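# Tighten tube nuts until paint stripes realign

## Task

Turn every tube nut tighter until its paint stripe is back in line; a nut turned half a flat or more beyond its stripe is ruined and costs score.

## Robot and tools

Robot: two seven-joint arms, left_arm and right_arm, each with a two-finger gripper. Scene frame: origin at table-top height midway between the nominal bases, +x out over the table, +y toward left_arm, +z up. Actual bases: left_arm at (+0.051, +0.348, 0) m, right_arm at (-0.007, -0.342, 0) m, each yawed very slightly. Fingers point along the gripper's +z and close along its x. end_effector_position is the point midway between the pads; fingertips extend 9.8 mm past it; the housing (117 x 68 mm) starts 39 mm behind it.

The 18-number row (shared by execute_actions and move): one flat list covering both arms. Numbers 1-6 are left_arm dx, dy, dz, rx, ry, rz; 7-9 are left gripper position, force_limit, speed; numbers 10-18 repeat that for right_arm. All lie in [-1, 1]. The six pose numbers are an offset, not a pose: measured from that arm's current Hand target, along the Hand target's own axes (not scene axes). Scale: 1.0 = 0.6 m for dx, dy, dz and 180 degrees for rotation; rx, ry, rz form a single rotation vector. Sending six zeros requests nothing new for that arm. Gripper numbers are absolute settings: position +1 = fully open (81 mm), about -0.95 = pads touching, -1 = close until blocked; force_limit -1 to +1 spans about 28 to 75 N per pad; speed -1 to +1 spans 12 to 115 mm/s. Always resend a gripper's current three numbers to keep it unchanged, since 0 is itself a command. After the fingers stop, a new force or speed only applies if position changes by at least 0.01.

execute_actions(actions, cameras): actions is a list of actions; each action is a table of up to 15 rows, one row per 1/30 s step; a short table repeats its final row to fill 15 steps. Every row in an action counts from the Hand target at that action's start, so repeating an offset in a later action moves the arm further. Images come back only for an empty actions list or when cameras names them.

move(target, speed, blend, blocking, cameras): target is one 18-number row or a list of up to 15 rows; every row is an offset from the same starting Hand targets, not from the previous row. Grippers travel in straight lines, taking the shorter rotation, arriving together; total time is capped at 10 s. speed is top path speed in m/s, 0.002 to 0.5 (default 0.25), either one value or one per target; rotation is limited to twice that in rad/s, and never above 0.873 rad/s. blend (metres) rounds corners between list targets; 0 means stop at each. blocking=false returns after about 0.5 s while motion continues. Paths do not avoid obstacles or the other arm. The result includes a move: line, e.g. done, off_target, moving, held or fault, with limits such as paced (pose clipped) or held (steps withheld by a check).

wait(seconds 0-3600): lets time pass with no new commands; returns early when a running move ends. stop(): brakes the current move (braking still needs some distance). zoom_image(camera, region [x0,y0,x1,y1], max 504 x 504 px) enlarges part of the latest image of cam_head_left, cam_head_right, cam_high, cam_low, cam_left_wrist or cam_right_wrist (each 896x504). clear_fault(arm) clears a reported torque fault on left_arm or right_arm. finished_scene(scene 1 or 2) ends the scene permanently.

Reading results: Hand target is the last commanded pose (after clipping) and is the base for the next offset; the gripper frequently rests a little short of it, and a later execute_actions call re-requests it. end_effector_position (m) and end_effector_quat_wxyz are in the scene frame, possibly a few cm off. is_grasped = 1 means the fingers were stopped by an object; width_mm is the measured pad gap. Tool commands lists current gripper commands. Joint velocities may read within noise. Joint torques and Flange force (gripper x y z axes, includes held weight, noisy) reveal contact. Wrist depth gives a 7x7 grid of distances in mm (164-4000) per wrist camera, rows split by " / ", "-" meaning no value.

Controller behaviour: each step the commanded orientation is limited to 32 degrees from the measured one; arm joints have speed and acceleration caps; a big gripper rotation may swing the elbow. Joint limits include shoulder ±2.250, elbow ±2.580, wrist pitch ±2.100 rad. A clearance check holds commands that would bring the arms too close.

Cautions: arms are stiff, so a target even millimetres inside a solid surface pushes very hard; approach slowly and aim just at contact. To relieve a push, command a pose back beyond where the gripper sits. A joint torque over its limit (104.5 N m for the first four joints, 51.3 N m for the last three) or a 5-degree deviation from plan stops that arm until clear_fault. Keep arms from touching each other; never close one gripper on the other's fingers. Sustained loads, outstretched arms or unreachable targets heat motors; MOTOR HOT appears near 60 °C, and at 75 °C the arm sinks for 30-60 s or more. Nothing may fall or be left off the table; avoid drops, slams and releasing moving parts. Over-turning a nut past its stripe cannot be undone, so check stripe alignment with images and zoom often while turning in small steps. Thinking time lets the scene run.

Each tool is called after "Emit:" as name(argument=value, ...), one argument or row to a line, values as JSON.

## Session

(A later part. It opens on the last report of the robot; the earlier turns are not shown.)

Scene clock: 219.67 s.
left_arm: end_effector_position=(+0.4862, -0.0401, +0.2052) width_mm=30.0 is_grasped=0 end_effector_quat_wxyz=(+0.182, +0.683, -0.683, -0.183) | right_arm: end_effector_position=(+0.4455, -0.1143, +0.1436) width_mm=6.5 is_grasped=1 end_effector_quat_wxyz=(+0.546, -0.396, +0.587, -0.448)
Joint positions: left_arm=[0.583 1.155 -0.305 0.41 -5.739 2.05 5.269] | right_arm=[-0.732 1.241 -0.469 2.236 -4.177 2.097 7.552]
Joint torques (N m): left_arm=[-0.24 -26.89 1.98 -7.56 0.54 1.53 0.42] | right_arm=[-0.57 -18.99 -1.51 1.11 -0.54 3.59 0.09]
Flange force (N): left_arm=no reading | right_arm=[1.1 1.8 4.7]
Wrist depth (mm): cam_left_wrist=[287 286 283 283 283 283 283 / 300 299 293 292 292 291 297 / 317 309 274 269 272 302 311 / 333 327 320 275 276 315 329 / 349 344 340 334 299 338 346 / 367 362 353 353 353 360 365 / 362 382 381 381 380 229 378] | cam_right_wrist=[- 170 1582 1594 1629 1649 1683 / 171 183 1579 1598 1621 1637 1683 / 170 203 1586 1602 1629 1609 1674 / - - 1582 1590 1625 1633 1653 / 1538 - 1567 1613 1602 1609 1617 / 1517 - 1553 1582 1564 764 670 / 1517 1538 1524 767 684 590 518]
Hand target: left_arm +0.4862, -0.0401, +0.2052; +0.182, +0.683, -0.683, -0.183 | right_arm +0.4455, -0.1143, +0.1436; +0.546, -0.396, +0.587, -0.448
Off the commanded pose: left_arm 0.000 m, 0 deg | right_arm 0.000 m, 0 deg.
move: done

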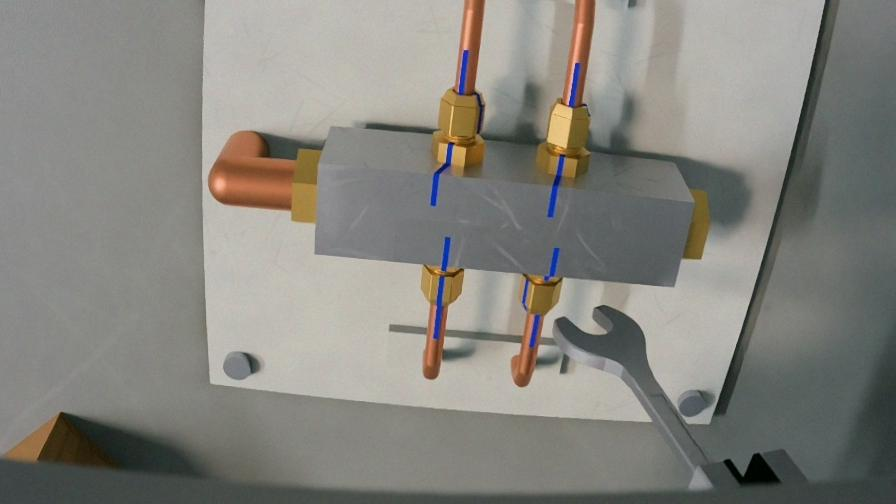

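Emit:
move(
  target=[
    [0,0,0,0,0,0,-0.23,0,0.5,-0.0512,-0.0543,0,0,0,-0.1,-0.98,1,-0.7],
    [0,0,0,0,0,0,-0.23,0,0.5,-0.193,0.0232,0,0,0,-0.3483,-0.98,1,-0.7],
    [0,0,0,0,0,0,-0.23,0,0.5,-0.168,0.1065,0,0,0,-0.3483,-0.98,1,-0.7],
  ],
  speed=[0.12,0.12,0.08],
  blend=[0.01,0.01,0],
  cameras=["cam_left_wrist"],
)

Emit:
zoom_image(
  camera="cam_left_wrist",
  region=[470, 220, 600, 350],
)

Scene clock: 226.97 s.
left_arm: end_effector_position=(+0.4862, -0.0401, +0.2052) width_mm=30.0 is_grasped=0 end_effector_quat_wxyz=(+0.182, +0.683, -0.683, -0.183) | right_arm: end_effector_position=(+0.4561, +0.0001, +0.1113) width_mm=6.5 is_grasped=1 end_effector_quat_wxyz=(-0.234, +0.643, -0.295, +0.667)
Joint positions: left_arm=[0.583 1.155 -0.305 0.41 -5.739 2.05 5.269] | right_arm=[-0.997 1.252 -0.303 1.873 -4.285 1.82 8.802]
Joint torques (N m): left_arm=[-0.23 -26.87 2 -7.64 0.5 1.53 0.39] | right_arm=[-0.55 -21.77 -0.29 -1.29 0.01 3.57 0.04]
Flange force (N): left_arm=no reading | right_arm=[-1.2 0.7 3.4]
Wrist depth (mm): cam_left_wrist=[287 287 283 283 283 282 283 / 301 299 292 292 291 292 298 / 317 310 274 269 271 302 312 / 332 327 320 279 275 315 329 / 348 344 336 285 336 338 346 / 363 268 219 353 353 360 365 / 332 215 218 376 380 384 384] | cam_right_wrist=[1451 1531 1549 1546 1564 1567 183 / 675 1521 1528 1560 1567 - 191 / 517 1493 1538 1564 1598 1594 180 / 445 635 1560 1571 1598 1582 - / 365 512 1517 1594 1598 - - / 324 426 670 1602 1613 1621 1633 / 288 361 522 784 1617 1645 -]
Hand target: left_arm +0.4862, -0.0401, +0.2052; +0.182, +0.683, -0.683, -0.183 | right_arm +0.4561, +0.0001, +0.1113; -0.234, +0.643, -0.295, +0.667
Off the commanded pose: left_arm 0.000 m, 0 deg | right_arm 0.000 m, 0 deg.
move: done

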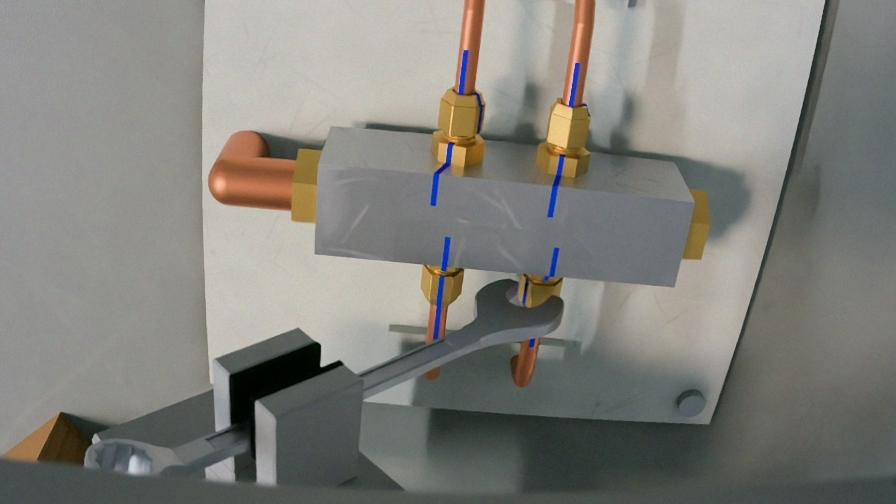

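Scaled by 3.877 from the camera's image (finer frame: 1280x720).

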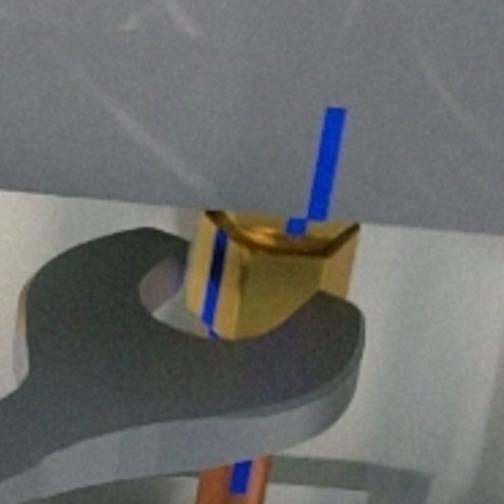

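Emit:
move(
  target=[
    [0,0,0,0,0,0,-0.23,0,0.5,-0.0013,0.00483,0,0,0,0,-0.98,1,-0.7],
  ],
  speed=0.02,
)

Emit:
move(
  target=[
    [0,0,0,0,0,0,-0.23,0,0.5,-0.00043,0.00161,0,0,0,0,-0.98,1,-0.7],
  ],
  speed=0.02,
  cameras=["cam_left_wrist"],
)

Emit:
zoom_image(
  camera="cam_left_wrist",
  region=[470, 220, 600, 350],
)

Scene clock: 227.90 s.
left_arm: end_effector_position=(+0.4862, -0.0401, +0.2052) width_mm=30.0 is_grasped=0 end_effector_quat_wxyz=(+0.182, +0.683, -0.683, -0.183) | right_arm: end_effector_position=(+0.4560, -0.0014, +0.1087) width_mm=6.5 is_grasped=1 end_effector_quat_wxyz=(-0.234, +0.643, -0.295, +0.667)
Joint positions: left_arm=[0.583 1.155 -0.305 0.41 -5.739 2.05 5.269] | right_arm=[-0.996 1.258 -0.302 1.874 -4.283 1.822 8.795]
Joint torques (N m): left_arm=[-0.21 -26.9 2.05 -7.59 0.48 1.51 0.4] | right_arm=[-0.57 -21.78 -0.26 -1.23 -0.01 3.56 0.03]
Flange force (N): left_arm=no reading | right_arm=[-1.2 0.8 3.4]
Wrist depth (mm): cam_left_wrist=[287 287 284 283 283 283 283 / 300 299 293 293 292 292 298 / 317 309 274 269 272 302 311 / 332 328 321 275 275 315 330 / 349 344 335 298 335 340 346 / 362 268 219 352 353 360 364 / 341 211 223 375 381 384 384] | cam_right_wrist=[1454 1528 1531 1549 1546 214 186 / 662 1521 1549 1564 1567 - 193 / 506 1464 1549 1571 1586 1598 - / 435 621 1549 1590 1582 1617 - / 358 500 1524 1594 1598 - - / 317 418 656 1605 1609 1633 1633 / 282 355 531 1531 1617 1645 -]
Hand target: left_arm +0.4862, -0.0401, +0.2052; +0.182, +0.683, -0.683, -0.183 | right_arm +0.4560, -0.0014, +0.1087; -0.234, +0.643, -0.295, +0.667
Off the commanded pose: left_arm 0.000 m, 0 deg | right_arm 0.000 m, 0 deg.
move: done

Scene clock: 228.40 s.
left_arm: end_effector_position=(+0.4862, -0.0401, +0.2052) width_mm=30.0 is_grasped=0 end_effector_quat_wxyz=(+0.182, +0.683, -0.683, -0.183) | right_arm: end_effector_position=(+0.4559, -0.0019, +0.1078) width_mm=6.5 is_grasped=1 end_effector_quat_wxyz=(-0.234, +0.643, -0.295, +0.667)
Joint positions: left_arm=[0.583 1.155 -0.305 0.41 -5.739 2.05 5.269] | right_arm=[-0.996 1.26 -0.301 1.875 -4.283 1.823 8.793]
Joint torques (N m): left_arm=[-0.25 -26.88 2.02 -7.55 0.49 1.52 0.38] | right_arm=[1.4 -20.4 0.69 0.1 -1.44 3.58 0.36]
Flange force (N): left_arm=no reading | right_arm=[-4.0 -3.0 3.6]
Wrist depth (mm): cam_left_wrist=[287 286 283 283 283 283 283 / 300 299 293 292 292 292 298 / 316 309 274 270 272 302 312 / 332 327 321 275 275 316 330 / 348 340 332 286 335 338 346 / 362 269 217 354 352 360 364 / 341 211 224 376 381 384 383] | cam_right_wrist=[1451 1521 1538 1542 1564 1567 186 / 659 1517 1546 1546 1571 - 194 / 503 1480 1542 1549 1567 1594 - / 435 621 1553 1575 1598 1602 - / 356 498 1503 1582 1602 - 1633 / 315 416 657 1594 1605 1637 1645 / 280 352 510 784 1605 1637 -]
Hand target: left_arm +0.4862, -0.0401, +0.2052; +0.182, +0.683, -0.683, -0.183 | right_arm +0.4559, -0.0019, +0.1079; -0.234, +0.643, -0.295, +0.667
Off the commanded pose: left_arm 0.000 m, 0 deg | right_arm 0.000 m, 0 deg.
move: done

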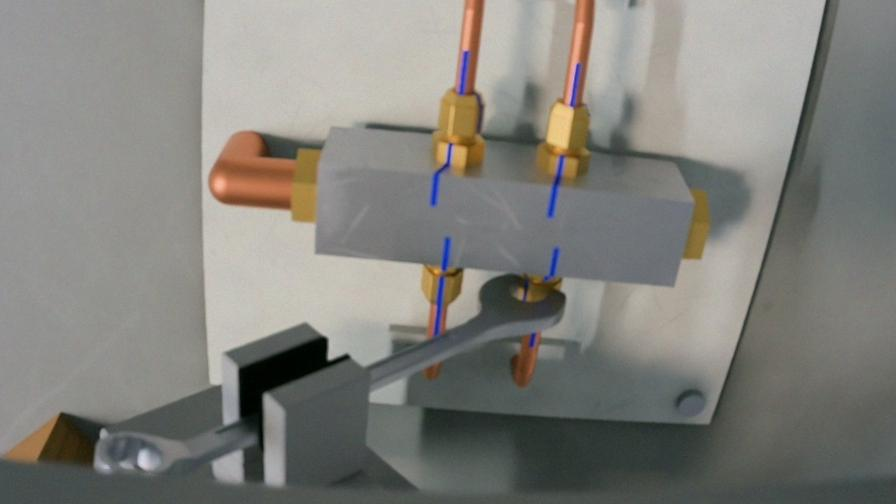

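Scaled by 3.877 from the camera's image (finer frame: 1280x720).

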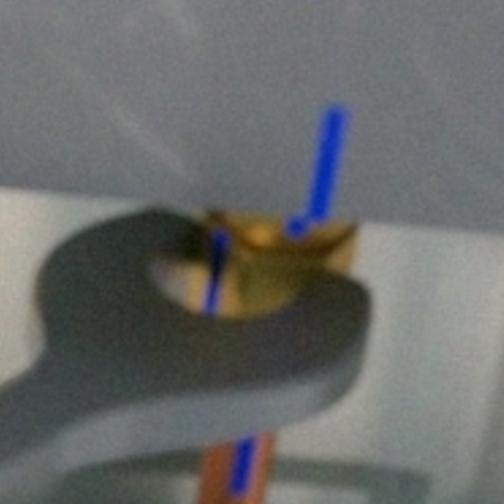

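Emit:
move(
  target=[
    [0,0,0,0,0,0,-0.23,0,0.5,0.00052,-0.00193,0,0,0,0,-0.98,1,-0.7],
    [0,0,0,0,0,0,-0.23,0,0.5,-0.00028,-0.00215,0,0,0,0,-0.98,1,-0.7],
    [0,0,0,0,0,0,-0.23,0,0.5,-0.00102,0.00058,0,0,0,0,-0.98,1,-0.7],
  ],
  speed=0.02,
  cameras=["cam_left_wrist"],
)

Emit:
zoom_image(
  camera="cam_left_wrist",
  region=[470, 220, 600, 350],
)

Scene clock: 229.43 s.
left_arm: end_effector_position=(+0.4862, -0.0401, +0.2052) width_mm=30.0 is_grasped=0 end_effector_quat_wxyz=(+0.182, +0.683, -0.683, -0.183) | right_arm: end_effector_position=(+0.4559, -0.0017, +0.1072) width_mm=6.5 is_grasped=1 end_effector_quat_wxyz=(-0.234, +0.643, -0.295, +0.667)
Joint positions: left_arm=[0.583 1.155 -0.305 0.41 -5.739 2.05 5.269] | right_arm=[-0.996 1.262 -0.301 1.873 -4.283 1.823 8.793]
Joint torques (N m): left_arm=[-0.23 -26.91 2.02 -7.56 0.51 1.52 0.4] | right_arm=[0.34 -21.84 0.32 -0.74 -0.58 3.92 0.14]
Flange force (N): left_arm=no reading | right_arm=[-3.5 -0.1 3.5]
Wrist depth (mm): cam_left_wrist=[287 287 284 283 283 282 283 / 300 299 293 292 292 292 298 / 317 310 274 270 271 302 311 / 332 327 320 276 275 315 329 / 348 341 332 286 334 339 346 / 362 270 218 352 353 360 364 / 343 212 226 376 380 385 385] | cam_right_wrist=[1445 1514 1538 1546 1538 1556 186 / 656 1521 1542 1553 1579 - 195 / 499 1480 1560 1560 1579 1586 - / 431 616 1560 1579 1594 1613 - / 353 497 1517 1590 1605 1645 1625 / 313 414 646 1582 1621 1645 1633 / 278 350 507 780 1625 1653 -]
Hand target: left_arm +0.4862, -0.0401, +0.2052; +0.182, +0.683, -0.683, -0.183 | right_arm +0.4560, -0.0018, +0.1072; -0.234, +0.643, -0.295, +0.667
Off the commanded pose: left_arm 0.000 m, 0 deg | right_arm 0.000 m, 0 deg.
move: done

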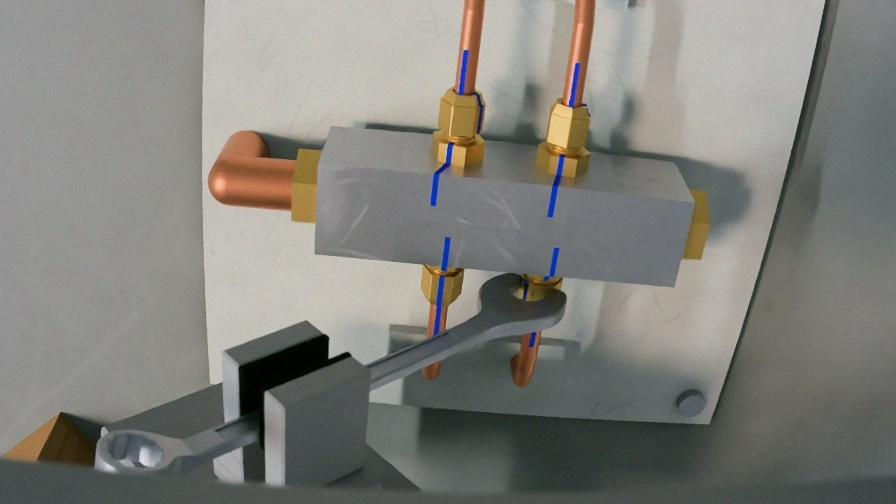

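Scaled by 3.877 from the camera's image (finer frame: 1280x720).

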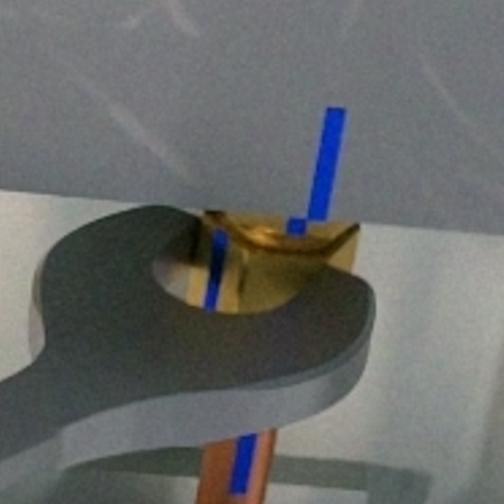

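Emit:
move(
  target=[
    [0,0,0,0,0,0,-0.23,0,0.5,-0.00048,-0.00013,0,0,0,0,-0.98,1,-0.7],
    [0,0,0,0,0,0,-0.23,0,0.5,-0.00091,0.00148,0,0,0,0,-0.98,1,-0.7],
  ],
  speed=0.02,
)

Scene clock: 230.20 s.
left_arm: end_effector_position=(+0.4862, -0.0401, +0.2052) width_mm=30.0 is_grasped=0 end_effector_quat_wxyz=(+0.182, +0.683, -0.683, -0.183) | right_arm: end_effector_position=(+0.4559, -0.0020, +0.1062) width_mm=6.5 is_grasped=1 end_effector_quat_wxyz=(-0.234, +0.643, -0.295, +0.667)
Joint positions: left_arm=[0.583 1.155 -0.305 0.41 -5.739 2.05 5.269] | right_arm=[-0.996 1.264 -0.301 1.873 -4.282 1.823 8.791]
Joint torques (N m): left_arm=[-0.25 -26.84 2 -7.55 0.51 1.48 0.42] | right_arm=[-0.51 -21.7 -0.23 -1.11 -0.07 3.6 0.06]
Flange force (N): left_arm=no reading | right_arm=[-1.4 0.6 3.5]
Wrist depth (mm): cam_left_wrist=[287 286 283 283 283 282 283 / 299 300 292 292 293 292 298 / 317 309 274 269 272 302 312 / 331 329 320 275 276 315 330 / 348 340 331 288 335 338 346 / 363 270 218 353 353 360 364 / 342 215 226 377 379 384 385] | cam_right_wrist=[1448 1510 1535 1549 1560 212 185 / 652 1524 1549 1549 1579 - 196 / 496 1483 1553 1567 1586 1586 - / 427 610 1564 1579 1602 1625 - / 350 489 1517 1590 1605 1617 1653 / 311 410 641 1598 1602 1645 1645 / 276 347 502 776 1649 1625 1645]
Hand target: left_arm +0.4862, -0.0401, +0.2052; +0.182, +0.683, -0.683, -0.183 | right_arm +0.4559, -0.0020, +0.1062; -0.234, +0.643, -0.295, +0.667
Off the commanded pose: left_arm 0.000 m, 0 deg | right_arm 0.000 m, 0 deg.
move: done

Emit:
move(
  target=[
    [0,0,0,0,0,0,-0.23,0,0.5,-0.0013,0.00483,0,0,0,0,-0.98,1,-0.7],
  ],
  speed=0.02,
)

Emit:
move(
  target=[
    [0,0,0,0,0,0,-0.23,0,0.5,-0.0010,0.00386,0,0,0,0,-0.98,1,-0.7],
  ],
  speed=0.02,
  cameras=["cam_left_wrist"],
)

Emit:
zoom_image(
  camera="cam_left_wrist",
  region=[470, 220, 600, 350],
)

Scene clock: 231.00 s.
left_arm: end_effector_position=(+0.4862, -0.0401, +0.2052) width_mm=30.0 is_grasped=0 end_effector_quat_wxyz=(+0.182, +0.683, -0.683, -0.183) | right_arm: end_effector_position=(+0.4558, -0.0036, +0.1036) width_mm=6.5 is_grasped=1 end_effector_quat_wxyz=(-0.234, +0.643, -0.295, +0.667)
Joint positions: left_arm=[0.583 1.155 -0.305 0.41 -5.739 2.05 5.269] | right_arm=[-0.995 1.27 -0.299 1.874 -4.281 1.825 8.785]
Joint torques (N m): left_arm=[-0.24 -26.81 2.01 -7.55 0.54 1.51 0.42] | right_arm=[-0.02 -21.04 -0.09 -0.66 -0.49 3.39 0.11]
Flange force (N): left_arm=no reading | right_arm=[-1.7 -0.7 3.6]
Wrist depth (mm): cam_left_wrist=[288 287 283 283 283 282 282 / 301 299 292 292 292 292 298 / 317 309 275 269 272 302 311 / 332 327 321 276 276 315 330 / 348 341 332 296 335 340 345 / 362 270 223 353 352 360 364 / 345 217 229 371 380 383 384] | cam_right_wrist=[1457 1517 1535 1553 1556 1564 188 / 638 1524 1553 1560 1575 - 198 / 498 1480 1546 1556 1571 1575 - / 413 599 1571 1579 1586 1617 - / 348 483 1503 1586 1590 1621 1617 / 309 408 631 1582 1609 1633 1637 / 274 340 512 741 1617 1653 1653]
Hand target: left_arm +0.4862, -0.0401, +0.2052; +0.182, +0.683, -0.683, -0.183 | right_arm +0.4558, -0.0036, +0.1036; -0.234, +0.643, -0.295, +0.667
Off the commanded pose: left_arm 0.000 m, 0 deg | right_arm 0.000 m, 0 deg.
move: done

Scene clock: 231.50 s.
left_arm: end_effector_position=(+0.4862, -0.0401, +0.2052) width_mm=30.0 is_grasped=0 end_effector_quat_wxyz=(+0.182, +0.683, -0.683, -0.183) | right_arm: end_effector_position=(+0.4557, -0.0048, +0.1016) width_mm=6.5 is_grasped=1 end_effector_quat_wxyz=(-0.234, +0.643, -0.295, +0.667)
Joint positions: left_arm=[0.583 1.155 -0.305 0.41 -5.739 2.05 5.269] | right_arm=[-0.995 1.275 -0.298 1.875 -4.28 1.827 8.779]
Joint torques (N m): left_arm=[-0.28 -26.87 2.04 -7.61 0.51 1.49 0.42] | right_arm=[-0.19 -21.6 -0.02 -0.81 -0.33 3.65 0.13]
Flange force (N): left_arm=no reading | right_arm=[-2.1 0.3 3.5]
Wrist depth (mm): cam_left_wrist=[287 287 283 283 283 283 283 / 300 299 293 293 292 292 298 / 318 309 274 270 271 302 312 / 331 327 320 276 276 315 329 / 348 342 332 297 336 340 345 / 362 275 223 352 353 359 365 / 348 218 230 371 380 383 384] | cam_right_wrist=[1448 1531 1524 1560 1556 202 189 / 630 1535 1538 1564 1575 - 200 / 489 1480 1567 1582 1579 1582 - / 405 592 1553 1582 1590 1617 - / 342 473 1538 1579 1605 1621 1613 / 300 400 607 1605 1594 1637 1653 / 270 339 503 725 1617 1641 1641]
Hand target: left_arm +0.4862, -0.0401, +0.2052; +0.182, +0.683, -0.683, -0.183 | right_arm +0.4557, -0.0048, +0.1016; -0.234, +0.643, -0.295, +0.667
Off the commanded pose: left_arm 0.000 m, 0 deg | right_arm 0.000 m, 0 deg.
move: done

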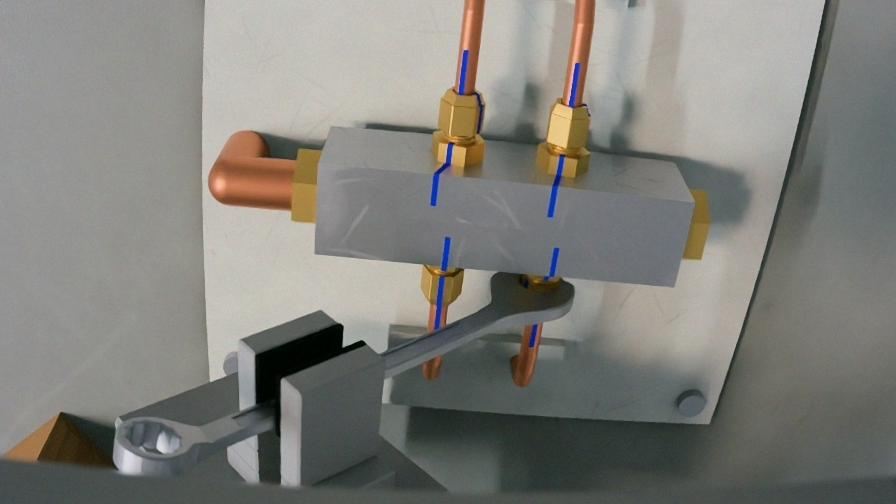

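Scaled by 3.877 from the camera's image (finer frame: 1280x720).

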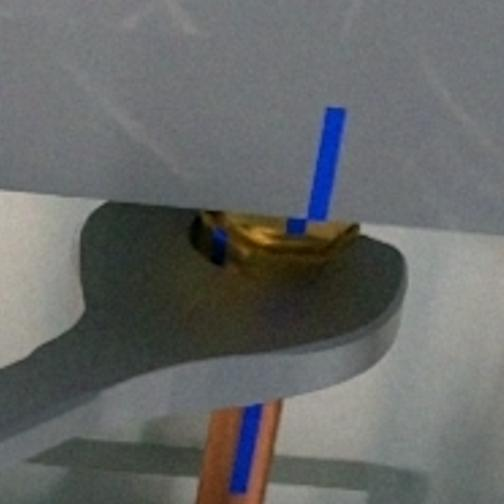

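Emit:
move(
  target=[
    [0,0,0,0,0,0,-0.23,0,0.5,-0.00043,0.00161,0,0,0,0,-0.98,1,-0.7],
  ],
  speed=0.02,
)

Emit:
move(
  target=[
    [0,0,0,0,0,0,-0.23,0,0.5,0.02704,0.00359,0,0,0,0.0556,-0.98,1,-0.7],
    [0,0,0,0,0,0,-0.23,0,0.5,0.05305,0.01183,0,0,0,0.1111,-0.98,1,-0.7],
  ],
  blend=[0.002,0],
  speed=0.05,
  cameras=["cam_left_wrist"],
)

Emit:
zoom_image(
  camera="cam_left_wrist",
  region=[470, 220, 600, 350],
)

Scene clock: 232.57 s.
left_arm: end_effector_position=(+0.4862, -0.0401, +0.2052) width_mm=30.0 is_grasped=0 end_effector_quat_wxyz=(+0.182, +0.683, -0.683, -0.183) | right_arm: end_effector_position=(+0.4556, -0.0053, +0.1007) width_mm=6.5 is_grasped=1 end_effector_quat_wxyz=(-0.234, +0.643, -0.295, +0.667)
Joint positions: left_arm=[0.583 1.155 -0.305 0.41 -5.739 2.05 5.269] | right_arm=[-0.994 1.277 -0.298 1.875 -4.28 1.828 8.777]
Joint torques (N m): left_arm=[-0.29 -26.86 2.06 -7.58 0.5 1.49 0.44] | right_arm=[-0.19 -21.3 -0.09 -0.76 -0.42 3.49 0.1]
Flange force (N): left_arm=no reading | right_arm=[-1.6 0.0 3.6]
Wrist depth (mm): cam_left_wrist=[287 287 283 283 283 283 282 / 300 299 293 292 292 291 298 / 316 310 275 269 272 302 311 / 332 328 320 276 275 315 329 / 348 340 331 296 334 338 346 / 363 275 223 353 353 359 364 / 351 218 230 371 380 384 385] | cam_right_wrist=[1451 1521 1538 1542 1567 203 189 / 625 1535 1553 1546 1590 - 199 / 484 1470 1556 1571 1582 1609 - / 404 588 1567 1564 1594 1605 - / 340 470 1524 1594 1609 1621 1629 / 297 398 603 1598 1617 1645 1637 / 268 337 510 742 1609 1613 1658]
Hand target: left_arm +0.4862, -0.0401, +0.2052; +0.182, +0.683, -0.683, -0.183 | right_arm +0.4556, -0.0053, +0.1007; -0.234, +0.643, -0.295, +0.667
Off the commanded pose: left_arm 0.000 m, 0 deg | right_arm 0.000 m, 0 deg.
move: done

Scene clock: 236.33 s.
left_arm: end_effector_position=(+0.4862, -0.0401, +0.2052) width_mm=30.0 is_grasped=0 end_effector_quat_wxyz=(+0.182, +0.683, -0.683, -0.183) | right_arm: end_effector_position=(+0.4531, -0.0324, +0.1187) width_mm=6.5 is_grasped=1 end_effector_quat_wxyz=(-0.346, +0.582, -0.403, +0.616)
Joint positions: left_arm=[0.583 1.155 -0.305 0.41 -5.739 2.05 5.269] | right_arm=[-0.922 1.245 -0.359 1.979 -4.249 1.9 8.404]
Joint torques (N m): left_arm=[-0.22 -26.77 2.04 -7.56 0.51 1.51 0.46] | right_arm=[1.7 -21.57 0.47 0.21 -1.62 4.35 -0.28]
Flange force (N): left_arm=no reading | right_arm=[-7.3 0.9 4.5]
Wrist depth (mm): cam_left_wrist=[287 287 284 284 283 283 283 / 300 300 292 293 292 293 297 / 317 309 274 269 271 302 311 / 332 329 320 276 276 315 329 / 348 344 340 332 335 339 345 / 367 362 344 227 352 360 364 / 362 376 249 207 379 385 383] | cam_right_wrist=[1493 1531 1535 - - 187 172 / 1521 1535 1538 1556 - 197 - / 1503 1546 1549 1571 1582 - - / 1460 1542 1567 1590 1617 1629 1633 / 575 752 1556 1590 1598 1641 1649 / 446 554 1524 1549 1609 1633 1674 / 377 443 565 706 1567 1633 1658]
Hand target: left_arm +0.4862, -0.0401, +0.2052; +0.182, +0.683, -0.683, -0.183 | right_arm +0.4531, -0.0324, +0.1187; -0.346, +0.582, -0.403, +0.616
Off the commanded pose: left_arm 0.000 m, 0 deg | right_arm 0.000 m, 0 deg.
move: done

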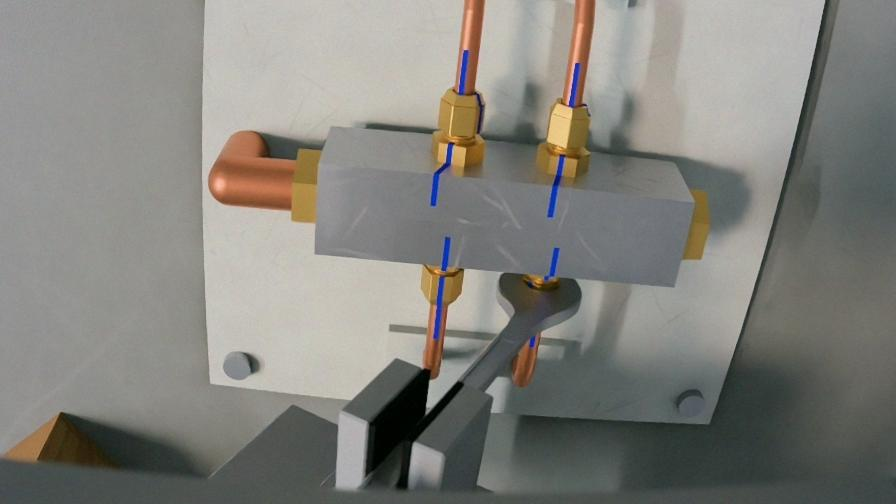

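Scaled by 3.877 from the camera's image (finer frame: 1280x720).

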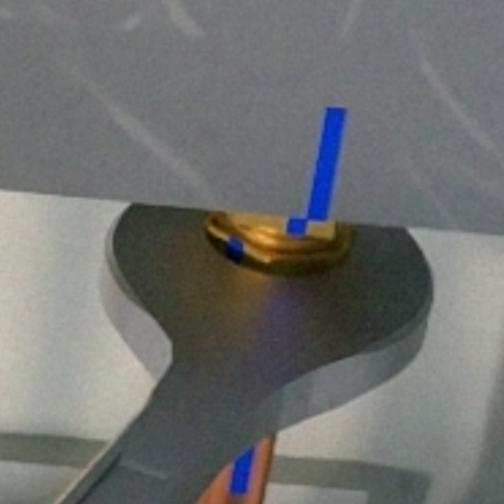

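Emit:
move(
  target=[
    [0,0,0,0,0,0,-0.23,0,0.5,0.02704,0.00359,0,0,0,0.0556,-0.98,1,-0.7],
    [0,0,0,0,0,0,-0.23,0,0.5,0.05305,0.01183,0,0,0,0.1111,-0.98,1,-0.7],
  ],
  blend=[0.002,0],
  speed=0.05,
)

Emit:
move(
  target=[
    [0,0,0,0,0,0,-0.23,0,0.5,0.02704,0.00359,0,0,0,0.0556,-0.98,1,-0.7],
  ],
  speed=0.04,
  cameras=["cam_left_wrist"],
)

Emit:
zoom_image(
  camera="cam_left_wrist",
  region=[470, 220, 600, 350],
)

Scene clock: 240.80 s.
left_arm: end_effector_position=(+0.4862, -0.0401, +0.2052) width_mm=30.0 is_grasped=0 end_effector_quat_wxyz=(+0.182, +0.683, -0.683, -0.183) | right_arm: end_effector_position=(+0.4502, -0.0640, +0.1263) width_mm=6.6 is_grasped=1 end_effector_quat_wxyz=(-0.448, +0.503, -0.498, +0.547)
Joint positions: left_arm=[0.583 1.155 -0.305 0.41 -5.739 2.05 5.269] | right_arm=[-0.84 1.248 -0.418 2.078 -4.211 1.988 8.018]
Joint torques (N m): left_arm=[-0.22 -26.9 1.99 -7.62 0.53 1.54 0.4] | right_arm=[11.31 -18.04 4.26 4.64 -7.83 4.66 -1.11]
Flange force (N): left_arm=no reading | right_arm=[-30.7 0.8 7.6]
Wrist depth (mm): cam_left_wrist=[288 287 284 283 283 282 283 / 299 298 292 293 292 292 298 / 316 309 274 269 271 301 311 / 331 328 320 279 275 316 330 / 348 345 339 332 331 339 346 / 366 361 353 349 341 360 364 / 361 382 376 255 207 380 384] | cam_right_wrist=[- - 199 - 195 - 1637 / 1507 1542 1553 - 1598 1641 1662 / 1517 1553 1564 1575 1586 1645 1666 / 1528 1546 1549 1590 1625 1637 1645 / 1531 1528 1571 1579 1613 1637 1645 / 1480 1493 1517 1553 1590 1637 1653 / 556 611 658 697 738 1575 1605]
Hand target: left_arm +0.4862, -0.0401, +0.2052; +0.182, +0.683, -0.683, -0.183 | right_arm +0.4502, -0.0640, +0.1263; -0.448, +0.503, -0.498, +0.547
Off the commanded pose: left_arm 0.000 m, 0 deg | right_arm 0.000 m, 0 deg.
move: done

Scene clock: 243.23 s.
left_arm: end_effector_position=(+0.4862, -0.0401, +0.2052) width_mm=30.0 is_grasped=0 end_effector_quat_wxyz=(+0.182, +0.683, -0.683, -0.183) | right_arm: end_effector_position=(+0.4486, -0.0803, +0.1258) width_mm=6.7 is_grasped=1 end_effector_quat_wxyz=(+0.494, -0.458, +0.540, -0.505)
Joint positions: left_arm=[0.583 1.155 -0.305 0.41 -5.739 2.05 5.269] | right_arm=[-0.796 1.264 -0.446 2.121 -4.188 2.039 7.823]
Joint torques (N m): left_arm=[-0.28 -26.9 2.06 -7.6 0.51 1.49 0.37] | right_arm=[16.49 -12.55 5.67 7.6 -11.28 2.81 -1.35]
Flange force (N): left_arm=no reading | right_arm=[-44.3 0.4 10.8]
Wrist depth (mm): cam_left_wrist=[288 287 284 283 283 283 283 / 300 299 293 293 292 292 298 / 317 309 274 269 272 301 311 / 332 327 320 279 275 315 330 / 349 344 339 333 331 339 345 / 367 362 353 352 348 357 363 / 361 381 381 375 210 376 383] | cam_right_wrist=[- 192 177 199 1613 1621 1670 / - - 1571 1571 1625 1641 1658 / 1521 - 1564 1609 1609 1625 1658 / 1528 1560 1567 1582 1617 1609 1645 / 1531 1546 1571 1590 1613 1653 1658 / 1507 1493 1510 1535 1556 1590 1609 / 1473 734 714 698 670 658 634]
Hand target: left_arm +0.4862, -0.0401, +0.2052; +0.182, +0.683, -0.683, -0.183 | right_arm +0.4486, -0.0803, +0.1258; +0.494, -0.458, +0.540, -0.505
Off the commanded pose: left_arm 0.000 m, 0 deg | right_arm 0.000 m, 0 deg.
move: done

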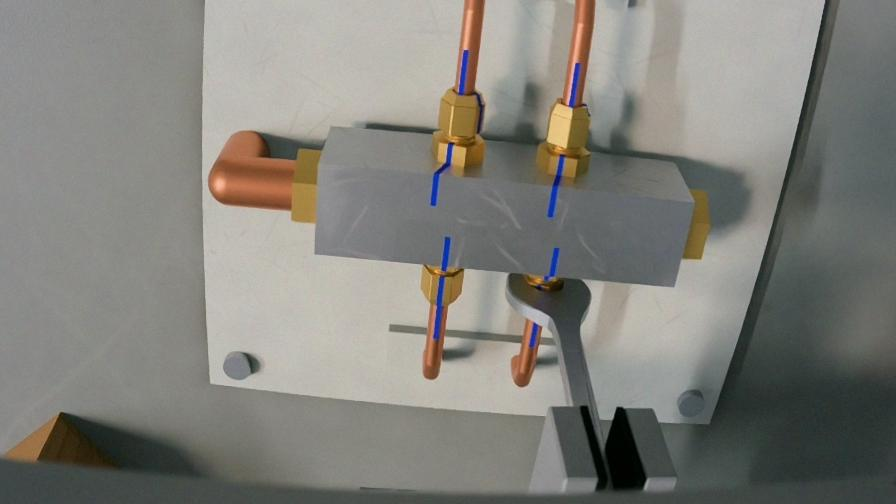

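Scaled by 3.877 from the camera's image (finer frame: 1280x720).

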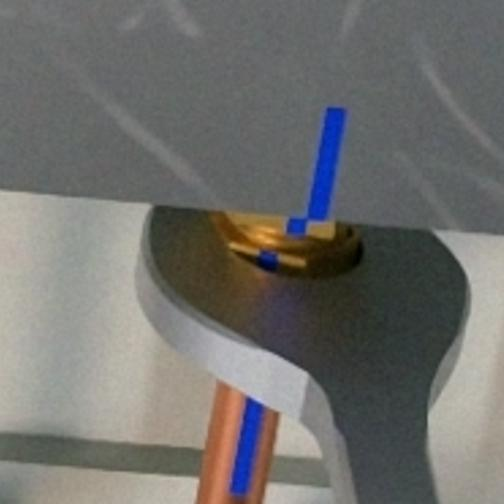

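Emit:
move(
  target=[
    [0,0,0,0,0,0,-0.23,0,0.5,0.02704,0.00359,0,0,0,0.0556,-0.98,1,-0.7],
  ],
  speed=0.04,
  cameras=["cam_left_wrist"],
)

Emit:
zoom_image(
  camera="cam_left_wrist",
  region=[500, 240, 580, 340],
)

Scene clock: 246.17 s.
left_arm: end_effector_position=(+0.4862, -0.0401, +0.2052) width_mm=30.0 is_grasped=0 end_effector_quat_wxyz=(+0.182, +0.683, -0.683, -0.183) | right_arm: end_effector_position=(+0.4471, -0.0962, +0.1226) width_mm=6.9 is_grasped=1 end_effector_quat_wxyz=(+0.536, -0.409, +0.577, -0.460)
Joint positions: left_arm=[0.583 1.155 -0.305 0.41 -5.739 2.05 5.269] | right_arm=[-0.75 1.292 -0.472 2.159 -4.161 2.094 7.629]
Joint torques (N m): left_arm=[-0.19 -26.86 1.94 -7.65 0.47 1.47 0.43] | right_arm=[21.84 -4.7 6.8 10.14 -14.15 -0.67 -1.48]
Flange force (N): left_arm=no reading | right_arm=[-59.0 -0.5 12.3]
Wrist depth (mm): cam_left_wrist=[287 287 283 283 284 283 283 / 300 299 293 292 292 292 298 / 317 310 274 269 272 301 310 / 332 328 320 275 275 315 329 / 348 344 340 334 312 339 346 / 367 362 354 352 342 351 364 / 361 382 381 380 225 209 383] | cam_right_wrist=[181 173 197 1586 1613 1637 1666 / 196 183 - 1590 1621 1649 1687 / - 1549 1575 1582 1602 1649 1662 / - 1542 1571 1594 1621 1629 1666 / 1538 1549 1582 1582 1594 1586 1609 / 1524 1542 1560 1535 1560 725 651 / 1514 1497 1510 714 634 549 492]
Hand target: left_arm +0.4862, -0.0401, +0.2052; +0.182, +0.683, -0.683, -0.183 | right_arm +0.4471, -0.0962, +0.1226; +0.536, -0.409, +0.577, -0.460
Off the commanded pose: left_arm 0.000 m, 0 deg | right_arm 0.000 m, 0 deg.
move: done

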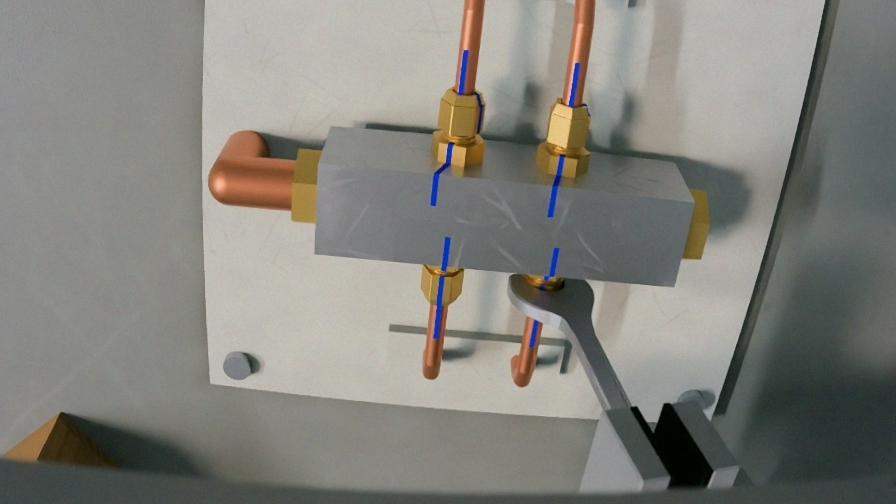

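Scaled by 5.040 from the camera's image (finer frame: 1280x720).

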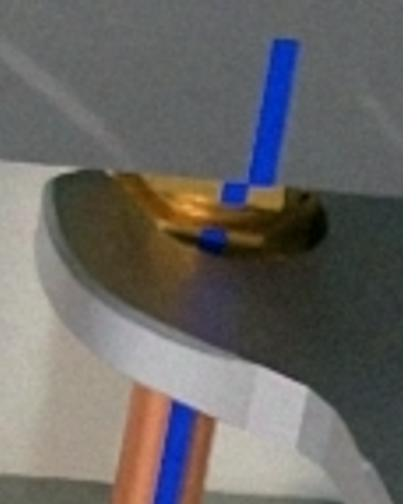

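Emit:
move(
  target=[
    [0,0,0,0,0,0,-0.23,0,0.5,-0.0191,0.0013,0,0,0,-0.0389,-0.98,1,-0.7],
  ],
  speed=0.04,
  cameras=["cam_left_wrist"],
)

Emit:
zoom_image(
  camera="cam_left_wrist",
  region=[500, 240, 580, 340],
)

Scene clock: 250.00 s.
left_arm: end_effector_position=(+0.4862, -0.0401, +0.2052) width_mm=30.0 is_grasped=0 end_effector_quat_wxyz=(+0.182, +0.683, -0.683, -0.183) | right_arm: end_effector_position=(+0.4482, -0.0851, +0.1246) width_mm=6.6 is_grasped=1 end_effector_quat_wxyz=(+0.507, -0.444, +0.551, -0.492)
Joint positions: left_arm=[0.583 1.155 -0.305 0.41 -5.739 2.05 5.269] | right_arm=[-0.782 1.273 -0.454 2.132 -4.18 2.055 7.764]
Joint torques (N m): left_arm=[-0.18 -26.79 2.06 -7.64 0.51 1.51 0.44] | right_arm=[-14.07 -17.57 -9.06 -3.81 8.04 0.04 0.65]
Flange force (N): left_arm=no reading | right_arm=[32.6 -15.1 0.7]
Wrist depth (mm): cam_left_wrist=[288 286 283 283 282 282 282 / 300 299 293 292 292 292 297 / 316 310 274 269 272 301 310 / 332 328 321 278 275 316 329 / 349 344 340 334 331 340 346 / 366 362 353 353 348 355 364 / 360 382 380 375 213 214 384] | cam_right_wrist=[182 189 192 - 1621 1633 1653 / - - 1556 1598 1621 1641 1670 / 1497 1546 1564 1602 1613 1649 1670 / 1528 1556 1560 1586 1621 1637 1670 / 1531 1538 1567 1582 1602 1633 1633 / 1524 1538 1556 1531 1549 1571 807 / 1451 1470 727 699 664 627 582]
Hand target: left_arm +0.4862, -0.0401, +0.2052; +0.182, +0.683, -0.683, -0.183 | right_arm +0.4482, -0.0850, +0.1246; +0.507, -0.444, +0.551, -0.492
Off the commanded pose: left_arm 0.000 m, 0 deg | right_arm 0.000 m, 0 deg.
move: done

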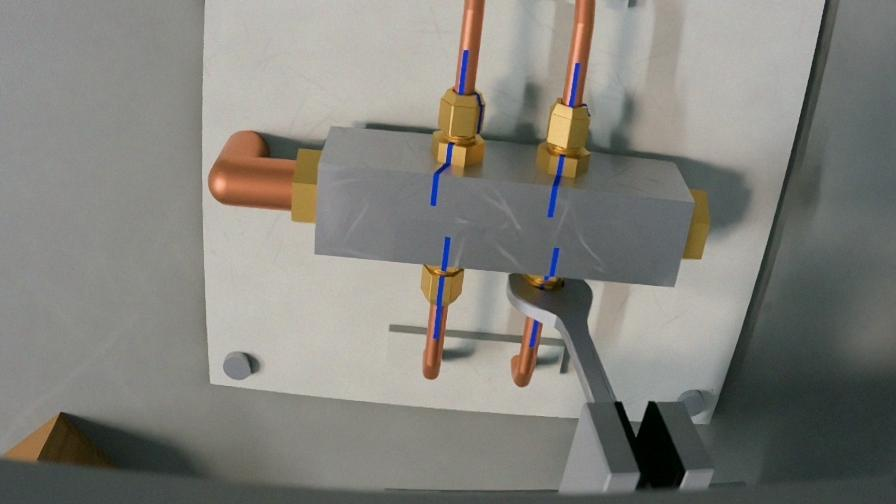

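Scaled by 5.040 from the camera's image (finer frame: 1280x720).

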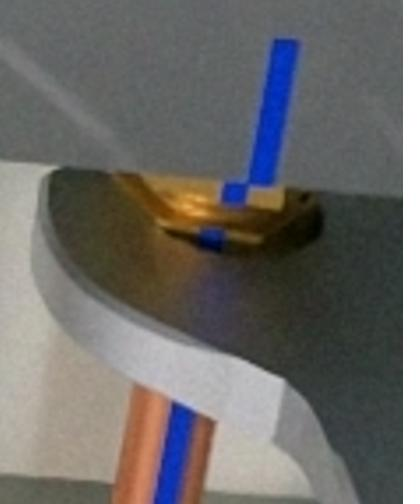

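Emit:
move(
  target=[
    [0,0,0,0,0,0,-0.23,0,0.5,0.0073,-0.0010,0,0,0,0.0139,-0.98,1,-0.7],
  ],
  speed=0.03,
)

Scene clock: 251.33 s.
left_arm: end_effector_position=(+0.4862, -0.0401, +0.2052) width_mm=30.0 is_grasped=0 end_effector_quat_wxyz=(+0.182, +0.683, -0.683, -0.183) | right_arm: end_effector_position=(+0.4478, -0.0894, +0.1246) width_mm=6.5 is_grasped=1 end_effector_quat_wxyz=(+0.517, -0.432, +0.561, -0.481)
Joint positions: left_arm=[0.583 1.155 -0.305 0.41 -5.739 2.05 5.269] | right_arm=[-0.771 1.278 -0.46 2.144 -4.174 2.069 7.715]
Joint torques (N m): left_arm=[-0.23 -26.85 2.01 -7.59 0.48 1.5 0.43] | right_arm=[-1.97 -20.22 -2.49 0.13 0.5 3.61 -0.21]
Flange force (N): left_arm=no reading | right_arm=[3.6 1.5 4.7]
Wrist depth (mm): cam_left_wrist=[287 286 284 283 283 283 283 / 300 299 293 293 292 292 298 / 317 310 274 270 271 301 311 / 332 327 320 276 275 315 327 / 349 343 340 334 331 339 345 / 367 362 355 353 348 355 362 / 361 380 381 376 219 209 384] | cam_right_wrist=[185 182 198 1598 1613 1649 1687 / 201 - 212 1598 1605 1629 1683 / - 1553 1564 1586 1633 1653 1649 / 1510 1546 1549 1598 1613 1625 1666 / 1517 1546 1571 1582 1617 1633 1605 / 1517 1531 1546 1553 1556 1560 738 / 1477 1487 742 686 646 591 542]
Hand target: left_arm +0.4862, -0.0401, +0.2052; +0.182, +0.683, -0.683, -0.183 | right_arm +0.4478, -0.0894, +0.1246; +0.517, -0.432, +0.561, -0.481
Off the commanded pose: left_arm 0.000 m, 0 deg | right_arm 0.000 m, 0 deg.
move: done

Good, near free. Retreat.

Emit:
move(
  target=[
    [0,0,0,0,0,0,-0.23,0,0.5,0.0111,-0.0403,0,0,0,0,-0.98,1,-0.7],
  ],
  speed=0.06,
  cameras=["cam_left_wrist"],
)

Emit:
zoom_image(
  camera="cam_left_wrist",
  region=[500, 240, 580, 340],
)

Emit:
zoom_image(
  camera="cam_left_wrist",
  region=[410, 230, 490, 330],
)

Scene clock: 252.57 s.
left_arm: end_effector_position=(+0.4862, -0.0401, +0.2052) width_mm=30.0 is_grasped=0 end_effector_quat_wxyz=(+0.182, +0.683, -0.683, -0.183) | right_arm: end_effector_position=(+0.4468, -0.0999, +0.1474) width_mm=6.5 is_grasped=1 end_effector_quat_wxyz=(+0.517, -0.432, +0.561, -0.481)
Joint positions: left_arm=[0.583 1.155 -0.305 0.41 -5.739 2.05 5.269] | right_arm=[-0.753 1.221 -0.474 2.203 -4.187 2.069 7.715]
Joint torques (N m): left_arm=[-0.26 -26.82 2.01 -7.62 0.49 1.45 0.39] | right_arm=[-0.52 -19.26 -1.6 0.75 -0.41 3.61 0.07]
Flange force (N): left_arm=no reading | right_arm=[0.6 1.9 4.6]
Wrist depth (mm): cam_left_wrist=[288 286 283 284 283 282 283 / 300 299 292 292 292 292 298 / 316 309 274 269 272 301 312 / 332 328 320 276 275 316 329 / 348 343 339 334 299 339 347 / 367 363 354 353 351 359 363 / 361 384 381 378 379 223 385] | cam_right_wrist=[- 169 171 1621 1621 1645 1670 / 177 170 189 1605 1617 1637 1683 / 196 176 207 1605 1605 1637 1658 / - 1549 1571 1594 1609 1658 1645 / - 1538 1571 1594 1602 1641 1637 / 1514 1531 1553 1553 1556 1649 1605 / 1470 1497 1528 769 721 671 612]
Hand target: left_arm +0.4862, -0.0401, +0.2052; +0.182, +0.683, -0.683, -0.183 | right_arm +0.4468, -0.0999, +0.1474; +0.517, -0.432, +0.561, -0.481
Off the commanded pose: left_arm 0.000 m, 0 deg | right_arm 0.000 m, 0 deg.
move: done

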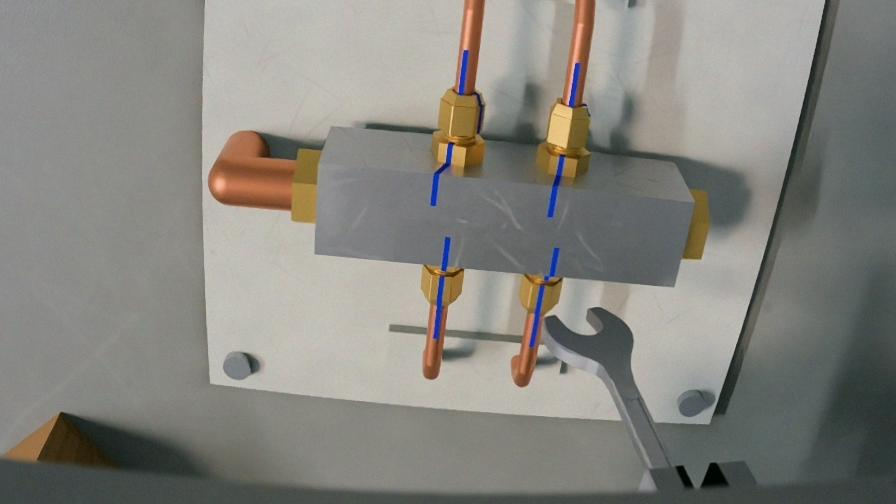

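Scaled by 5.040 from the camera's image (finer frame: 1280x720).

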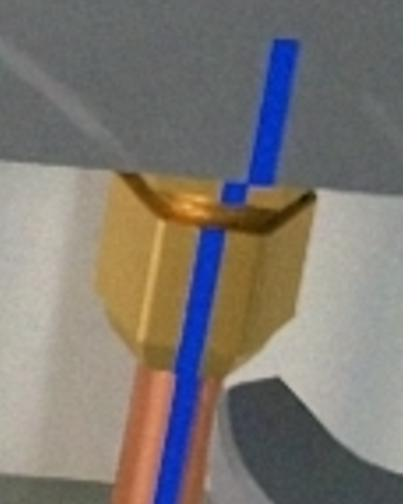

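Scaled by 5.040 from the camera's image (finer frame: 1280x720).

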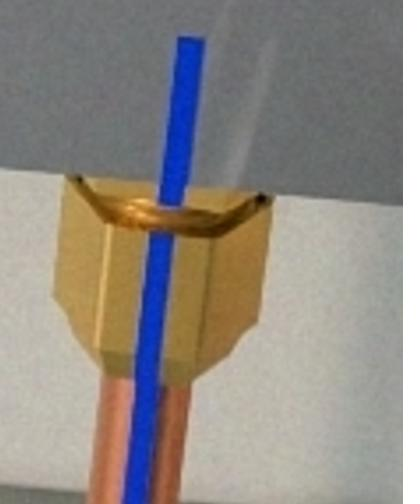

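Emit:
move(
  target=[
    [0,0.0356,-0.095,0,0,0,-0.23,0,0.5,0,0,0,0,0,0,-0.98,1,-0.7],
  ],
  cameras=["cam_left_wrist"],
)

Emit:
zoom_image(
  camera="cam_left_wrist",
  region=[420, 20, 500, 120],
)

Emit:
zoom_image(
  camera="cam_left_wrist",
  region=[500, 30, 580, 130],
)

Scene clock: 256.80 s.
left_arm: end_effector_position=(+0.4955, -0.0397, +0.2649) width_mm=30.0 is_grasped=0 end_effector_quat_wxyz=(+0.181, +0.692, -0.683, -0.147) | right_arm: end_effector_position=(+0.4468, -0.0999, +0.1474) width_mm=6.5 is_grasped=1 end_effector_quat_wxyz=(+0.517, -0.432, +0.561, -0.481)
Joint positions: left_arm=[0.519 1.103 -0.045 0.303 -5.922 2.1 5.368] | right_arm=[-0.753 1.221 -0.474 2.203 -4.187 2.069 7.715]
Joint torques (N m): left_arm=[-0.22 -26.52 2.92 -8.03 0.59 1.19 0.42] | right_arm=[-0.59 -19.19 -1.57 0.78 -0.43 3.62 0.06]
Flange force (N): left_arm=no reading | right_arm=[0.4 1.8 4.8]
Wrist depth (mm): cam_left_wrist=[342 346 344 344 346 351 355 / 356 358 355 356 358 367 370 / 372 372 335 336 338 381 386 / 388 387 388 358 346 398 404 / 405 404 398 397 332 416 418 / 418 422 424 427 291 429 441 / 378 441 441 437 257 254 465] | cam_right_wrist=[- 1546 1579 1609 1613 1649 1679 / 1553 1553 1571 1594 1602 1641 1658 / 1538 1553 1571 1602 1609 1645 1666 / 1531 1560 1571 1590 1625 1649 1679 / 1531 1535 1556 1602 1629 1629 1637 / 1524 1517 1538 1542 1564 1609 1602 / 1464 1507 1531 773 721 671 614]
Hand target: left_arm +0.4962, -0.0401, +0.2652; +0.182, +0.683, -0.683, -0.183 | right_arm +0.4468, -0.0999, +0.1474; +0.517, -0.432, +0.561, -0.481
Off the commanded pose: left_arm 0.001 m, 4 deg | right_arm 0.000 m, 0 deg.
joint sent to its limit (left arm) — joint 6 (wrist pitch), upper limit. The joint targets are off in orientation, not in position.
move: off_target (left_arm)

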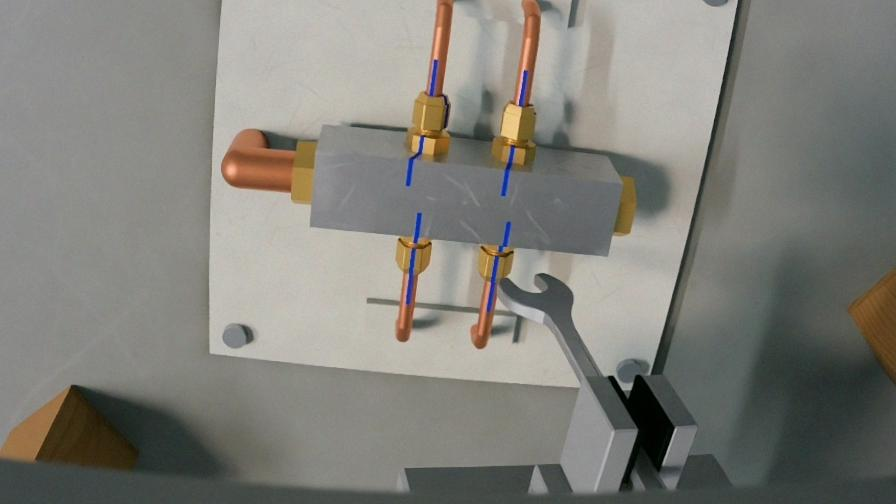

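Scaled by 5.040 from the camera's image (finer frame: 1280x720).

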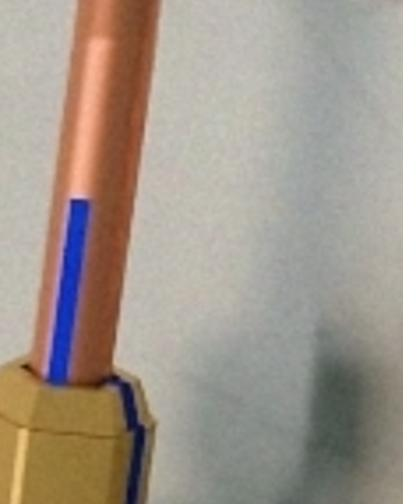

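Scaled by 5.040 from the camera's image (finer frame: 1280x720).

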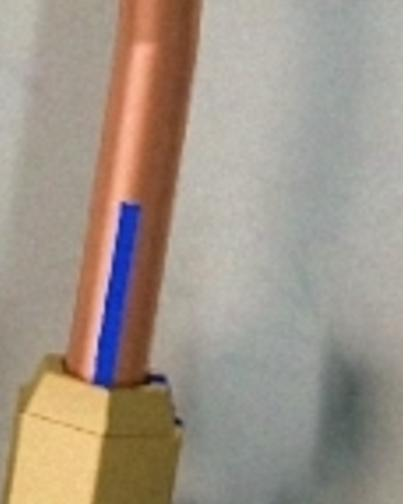

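Emit:
zoom_image(
  camera="cam_left_wrist",
  region=[395, 80, 475, 170],
)

Emit:
zoom_image(
  camera="cam_left_wrist",
  region=[480, 85, 560, 175],
)

Scaled by 5.600 from the camera's image (finer frame: 1280x720).

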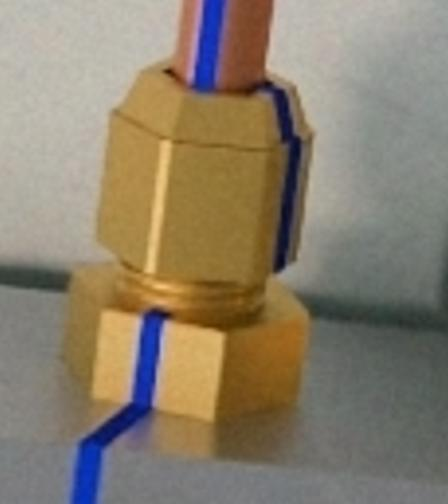

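Scaled by 5.600 from the camera's image (finer frame: 1280x720).

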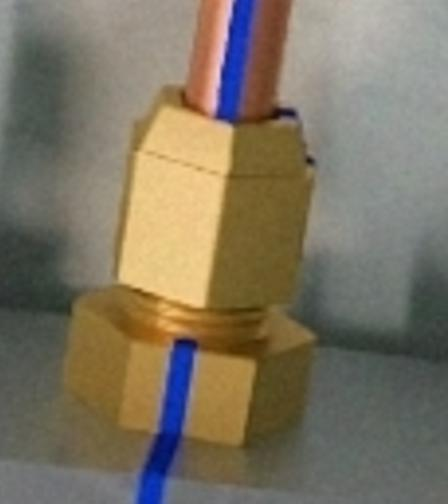

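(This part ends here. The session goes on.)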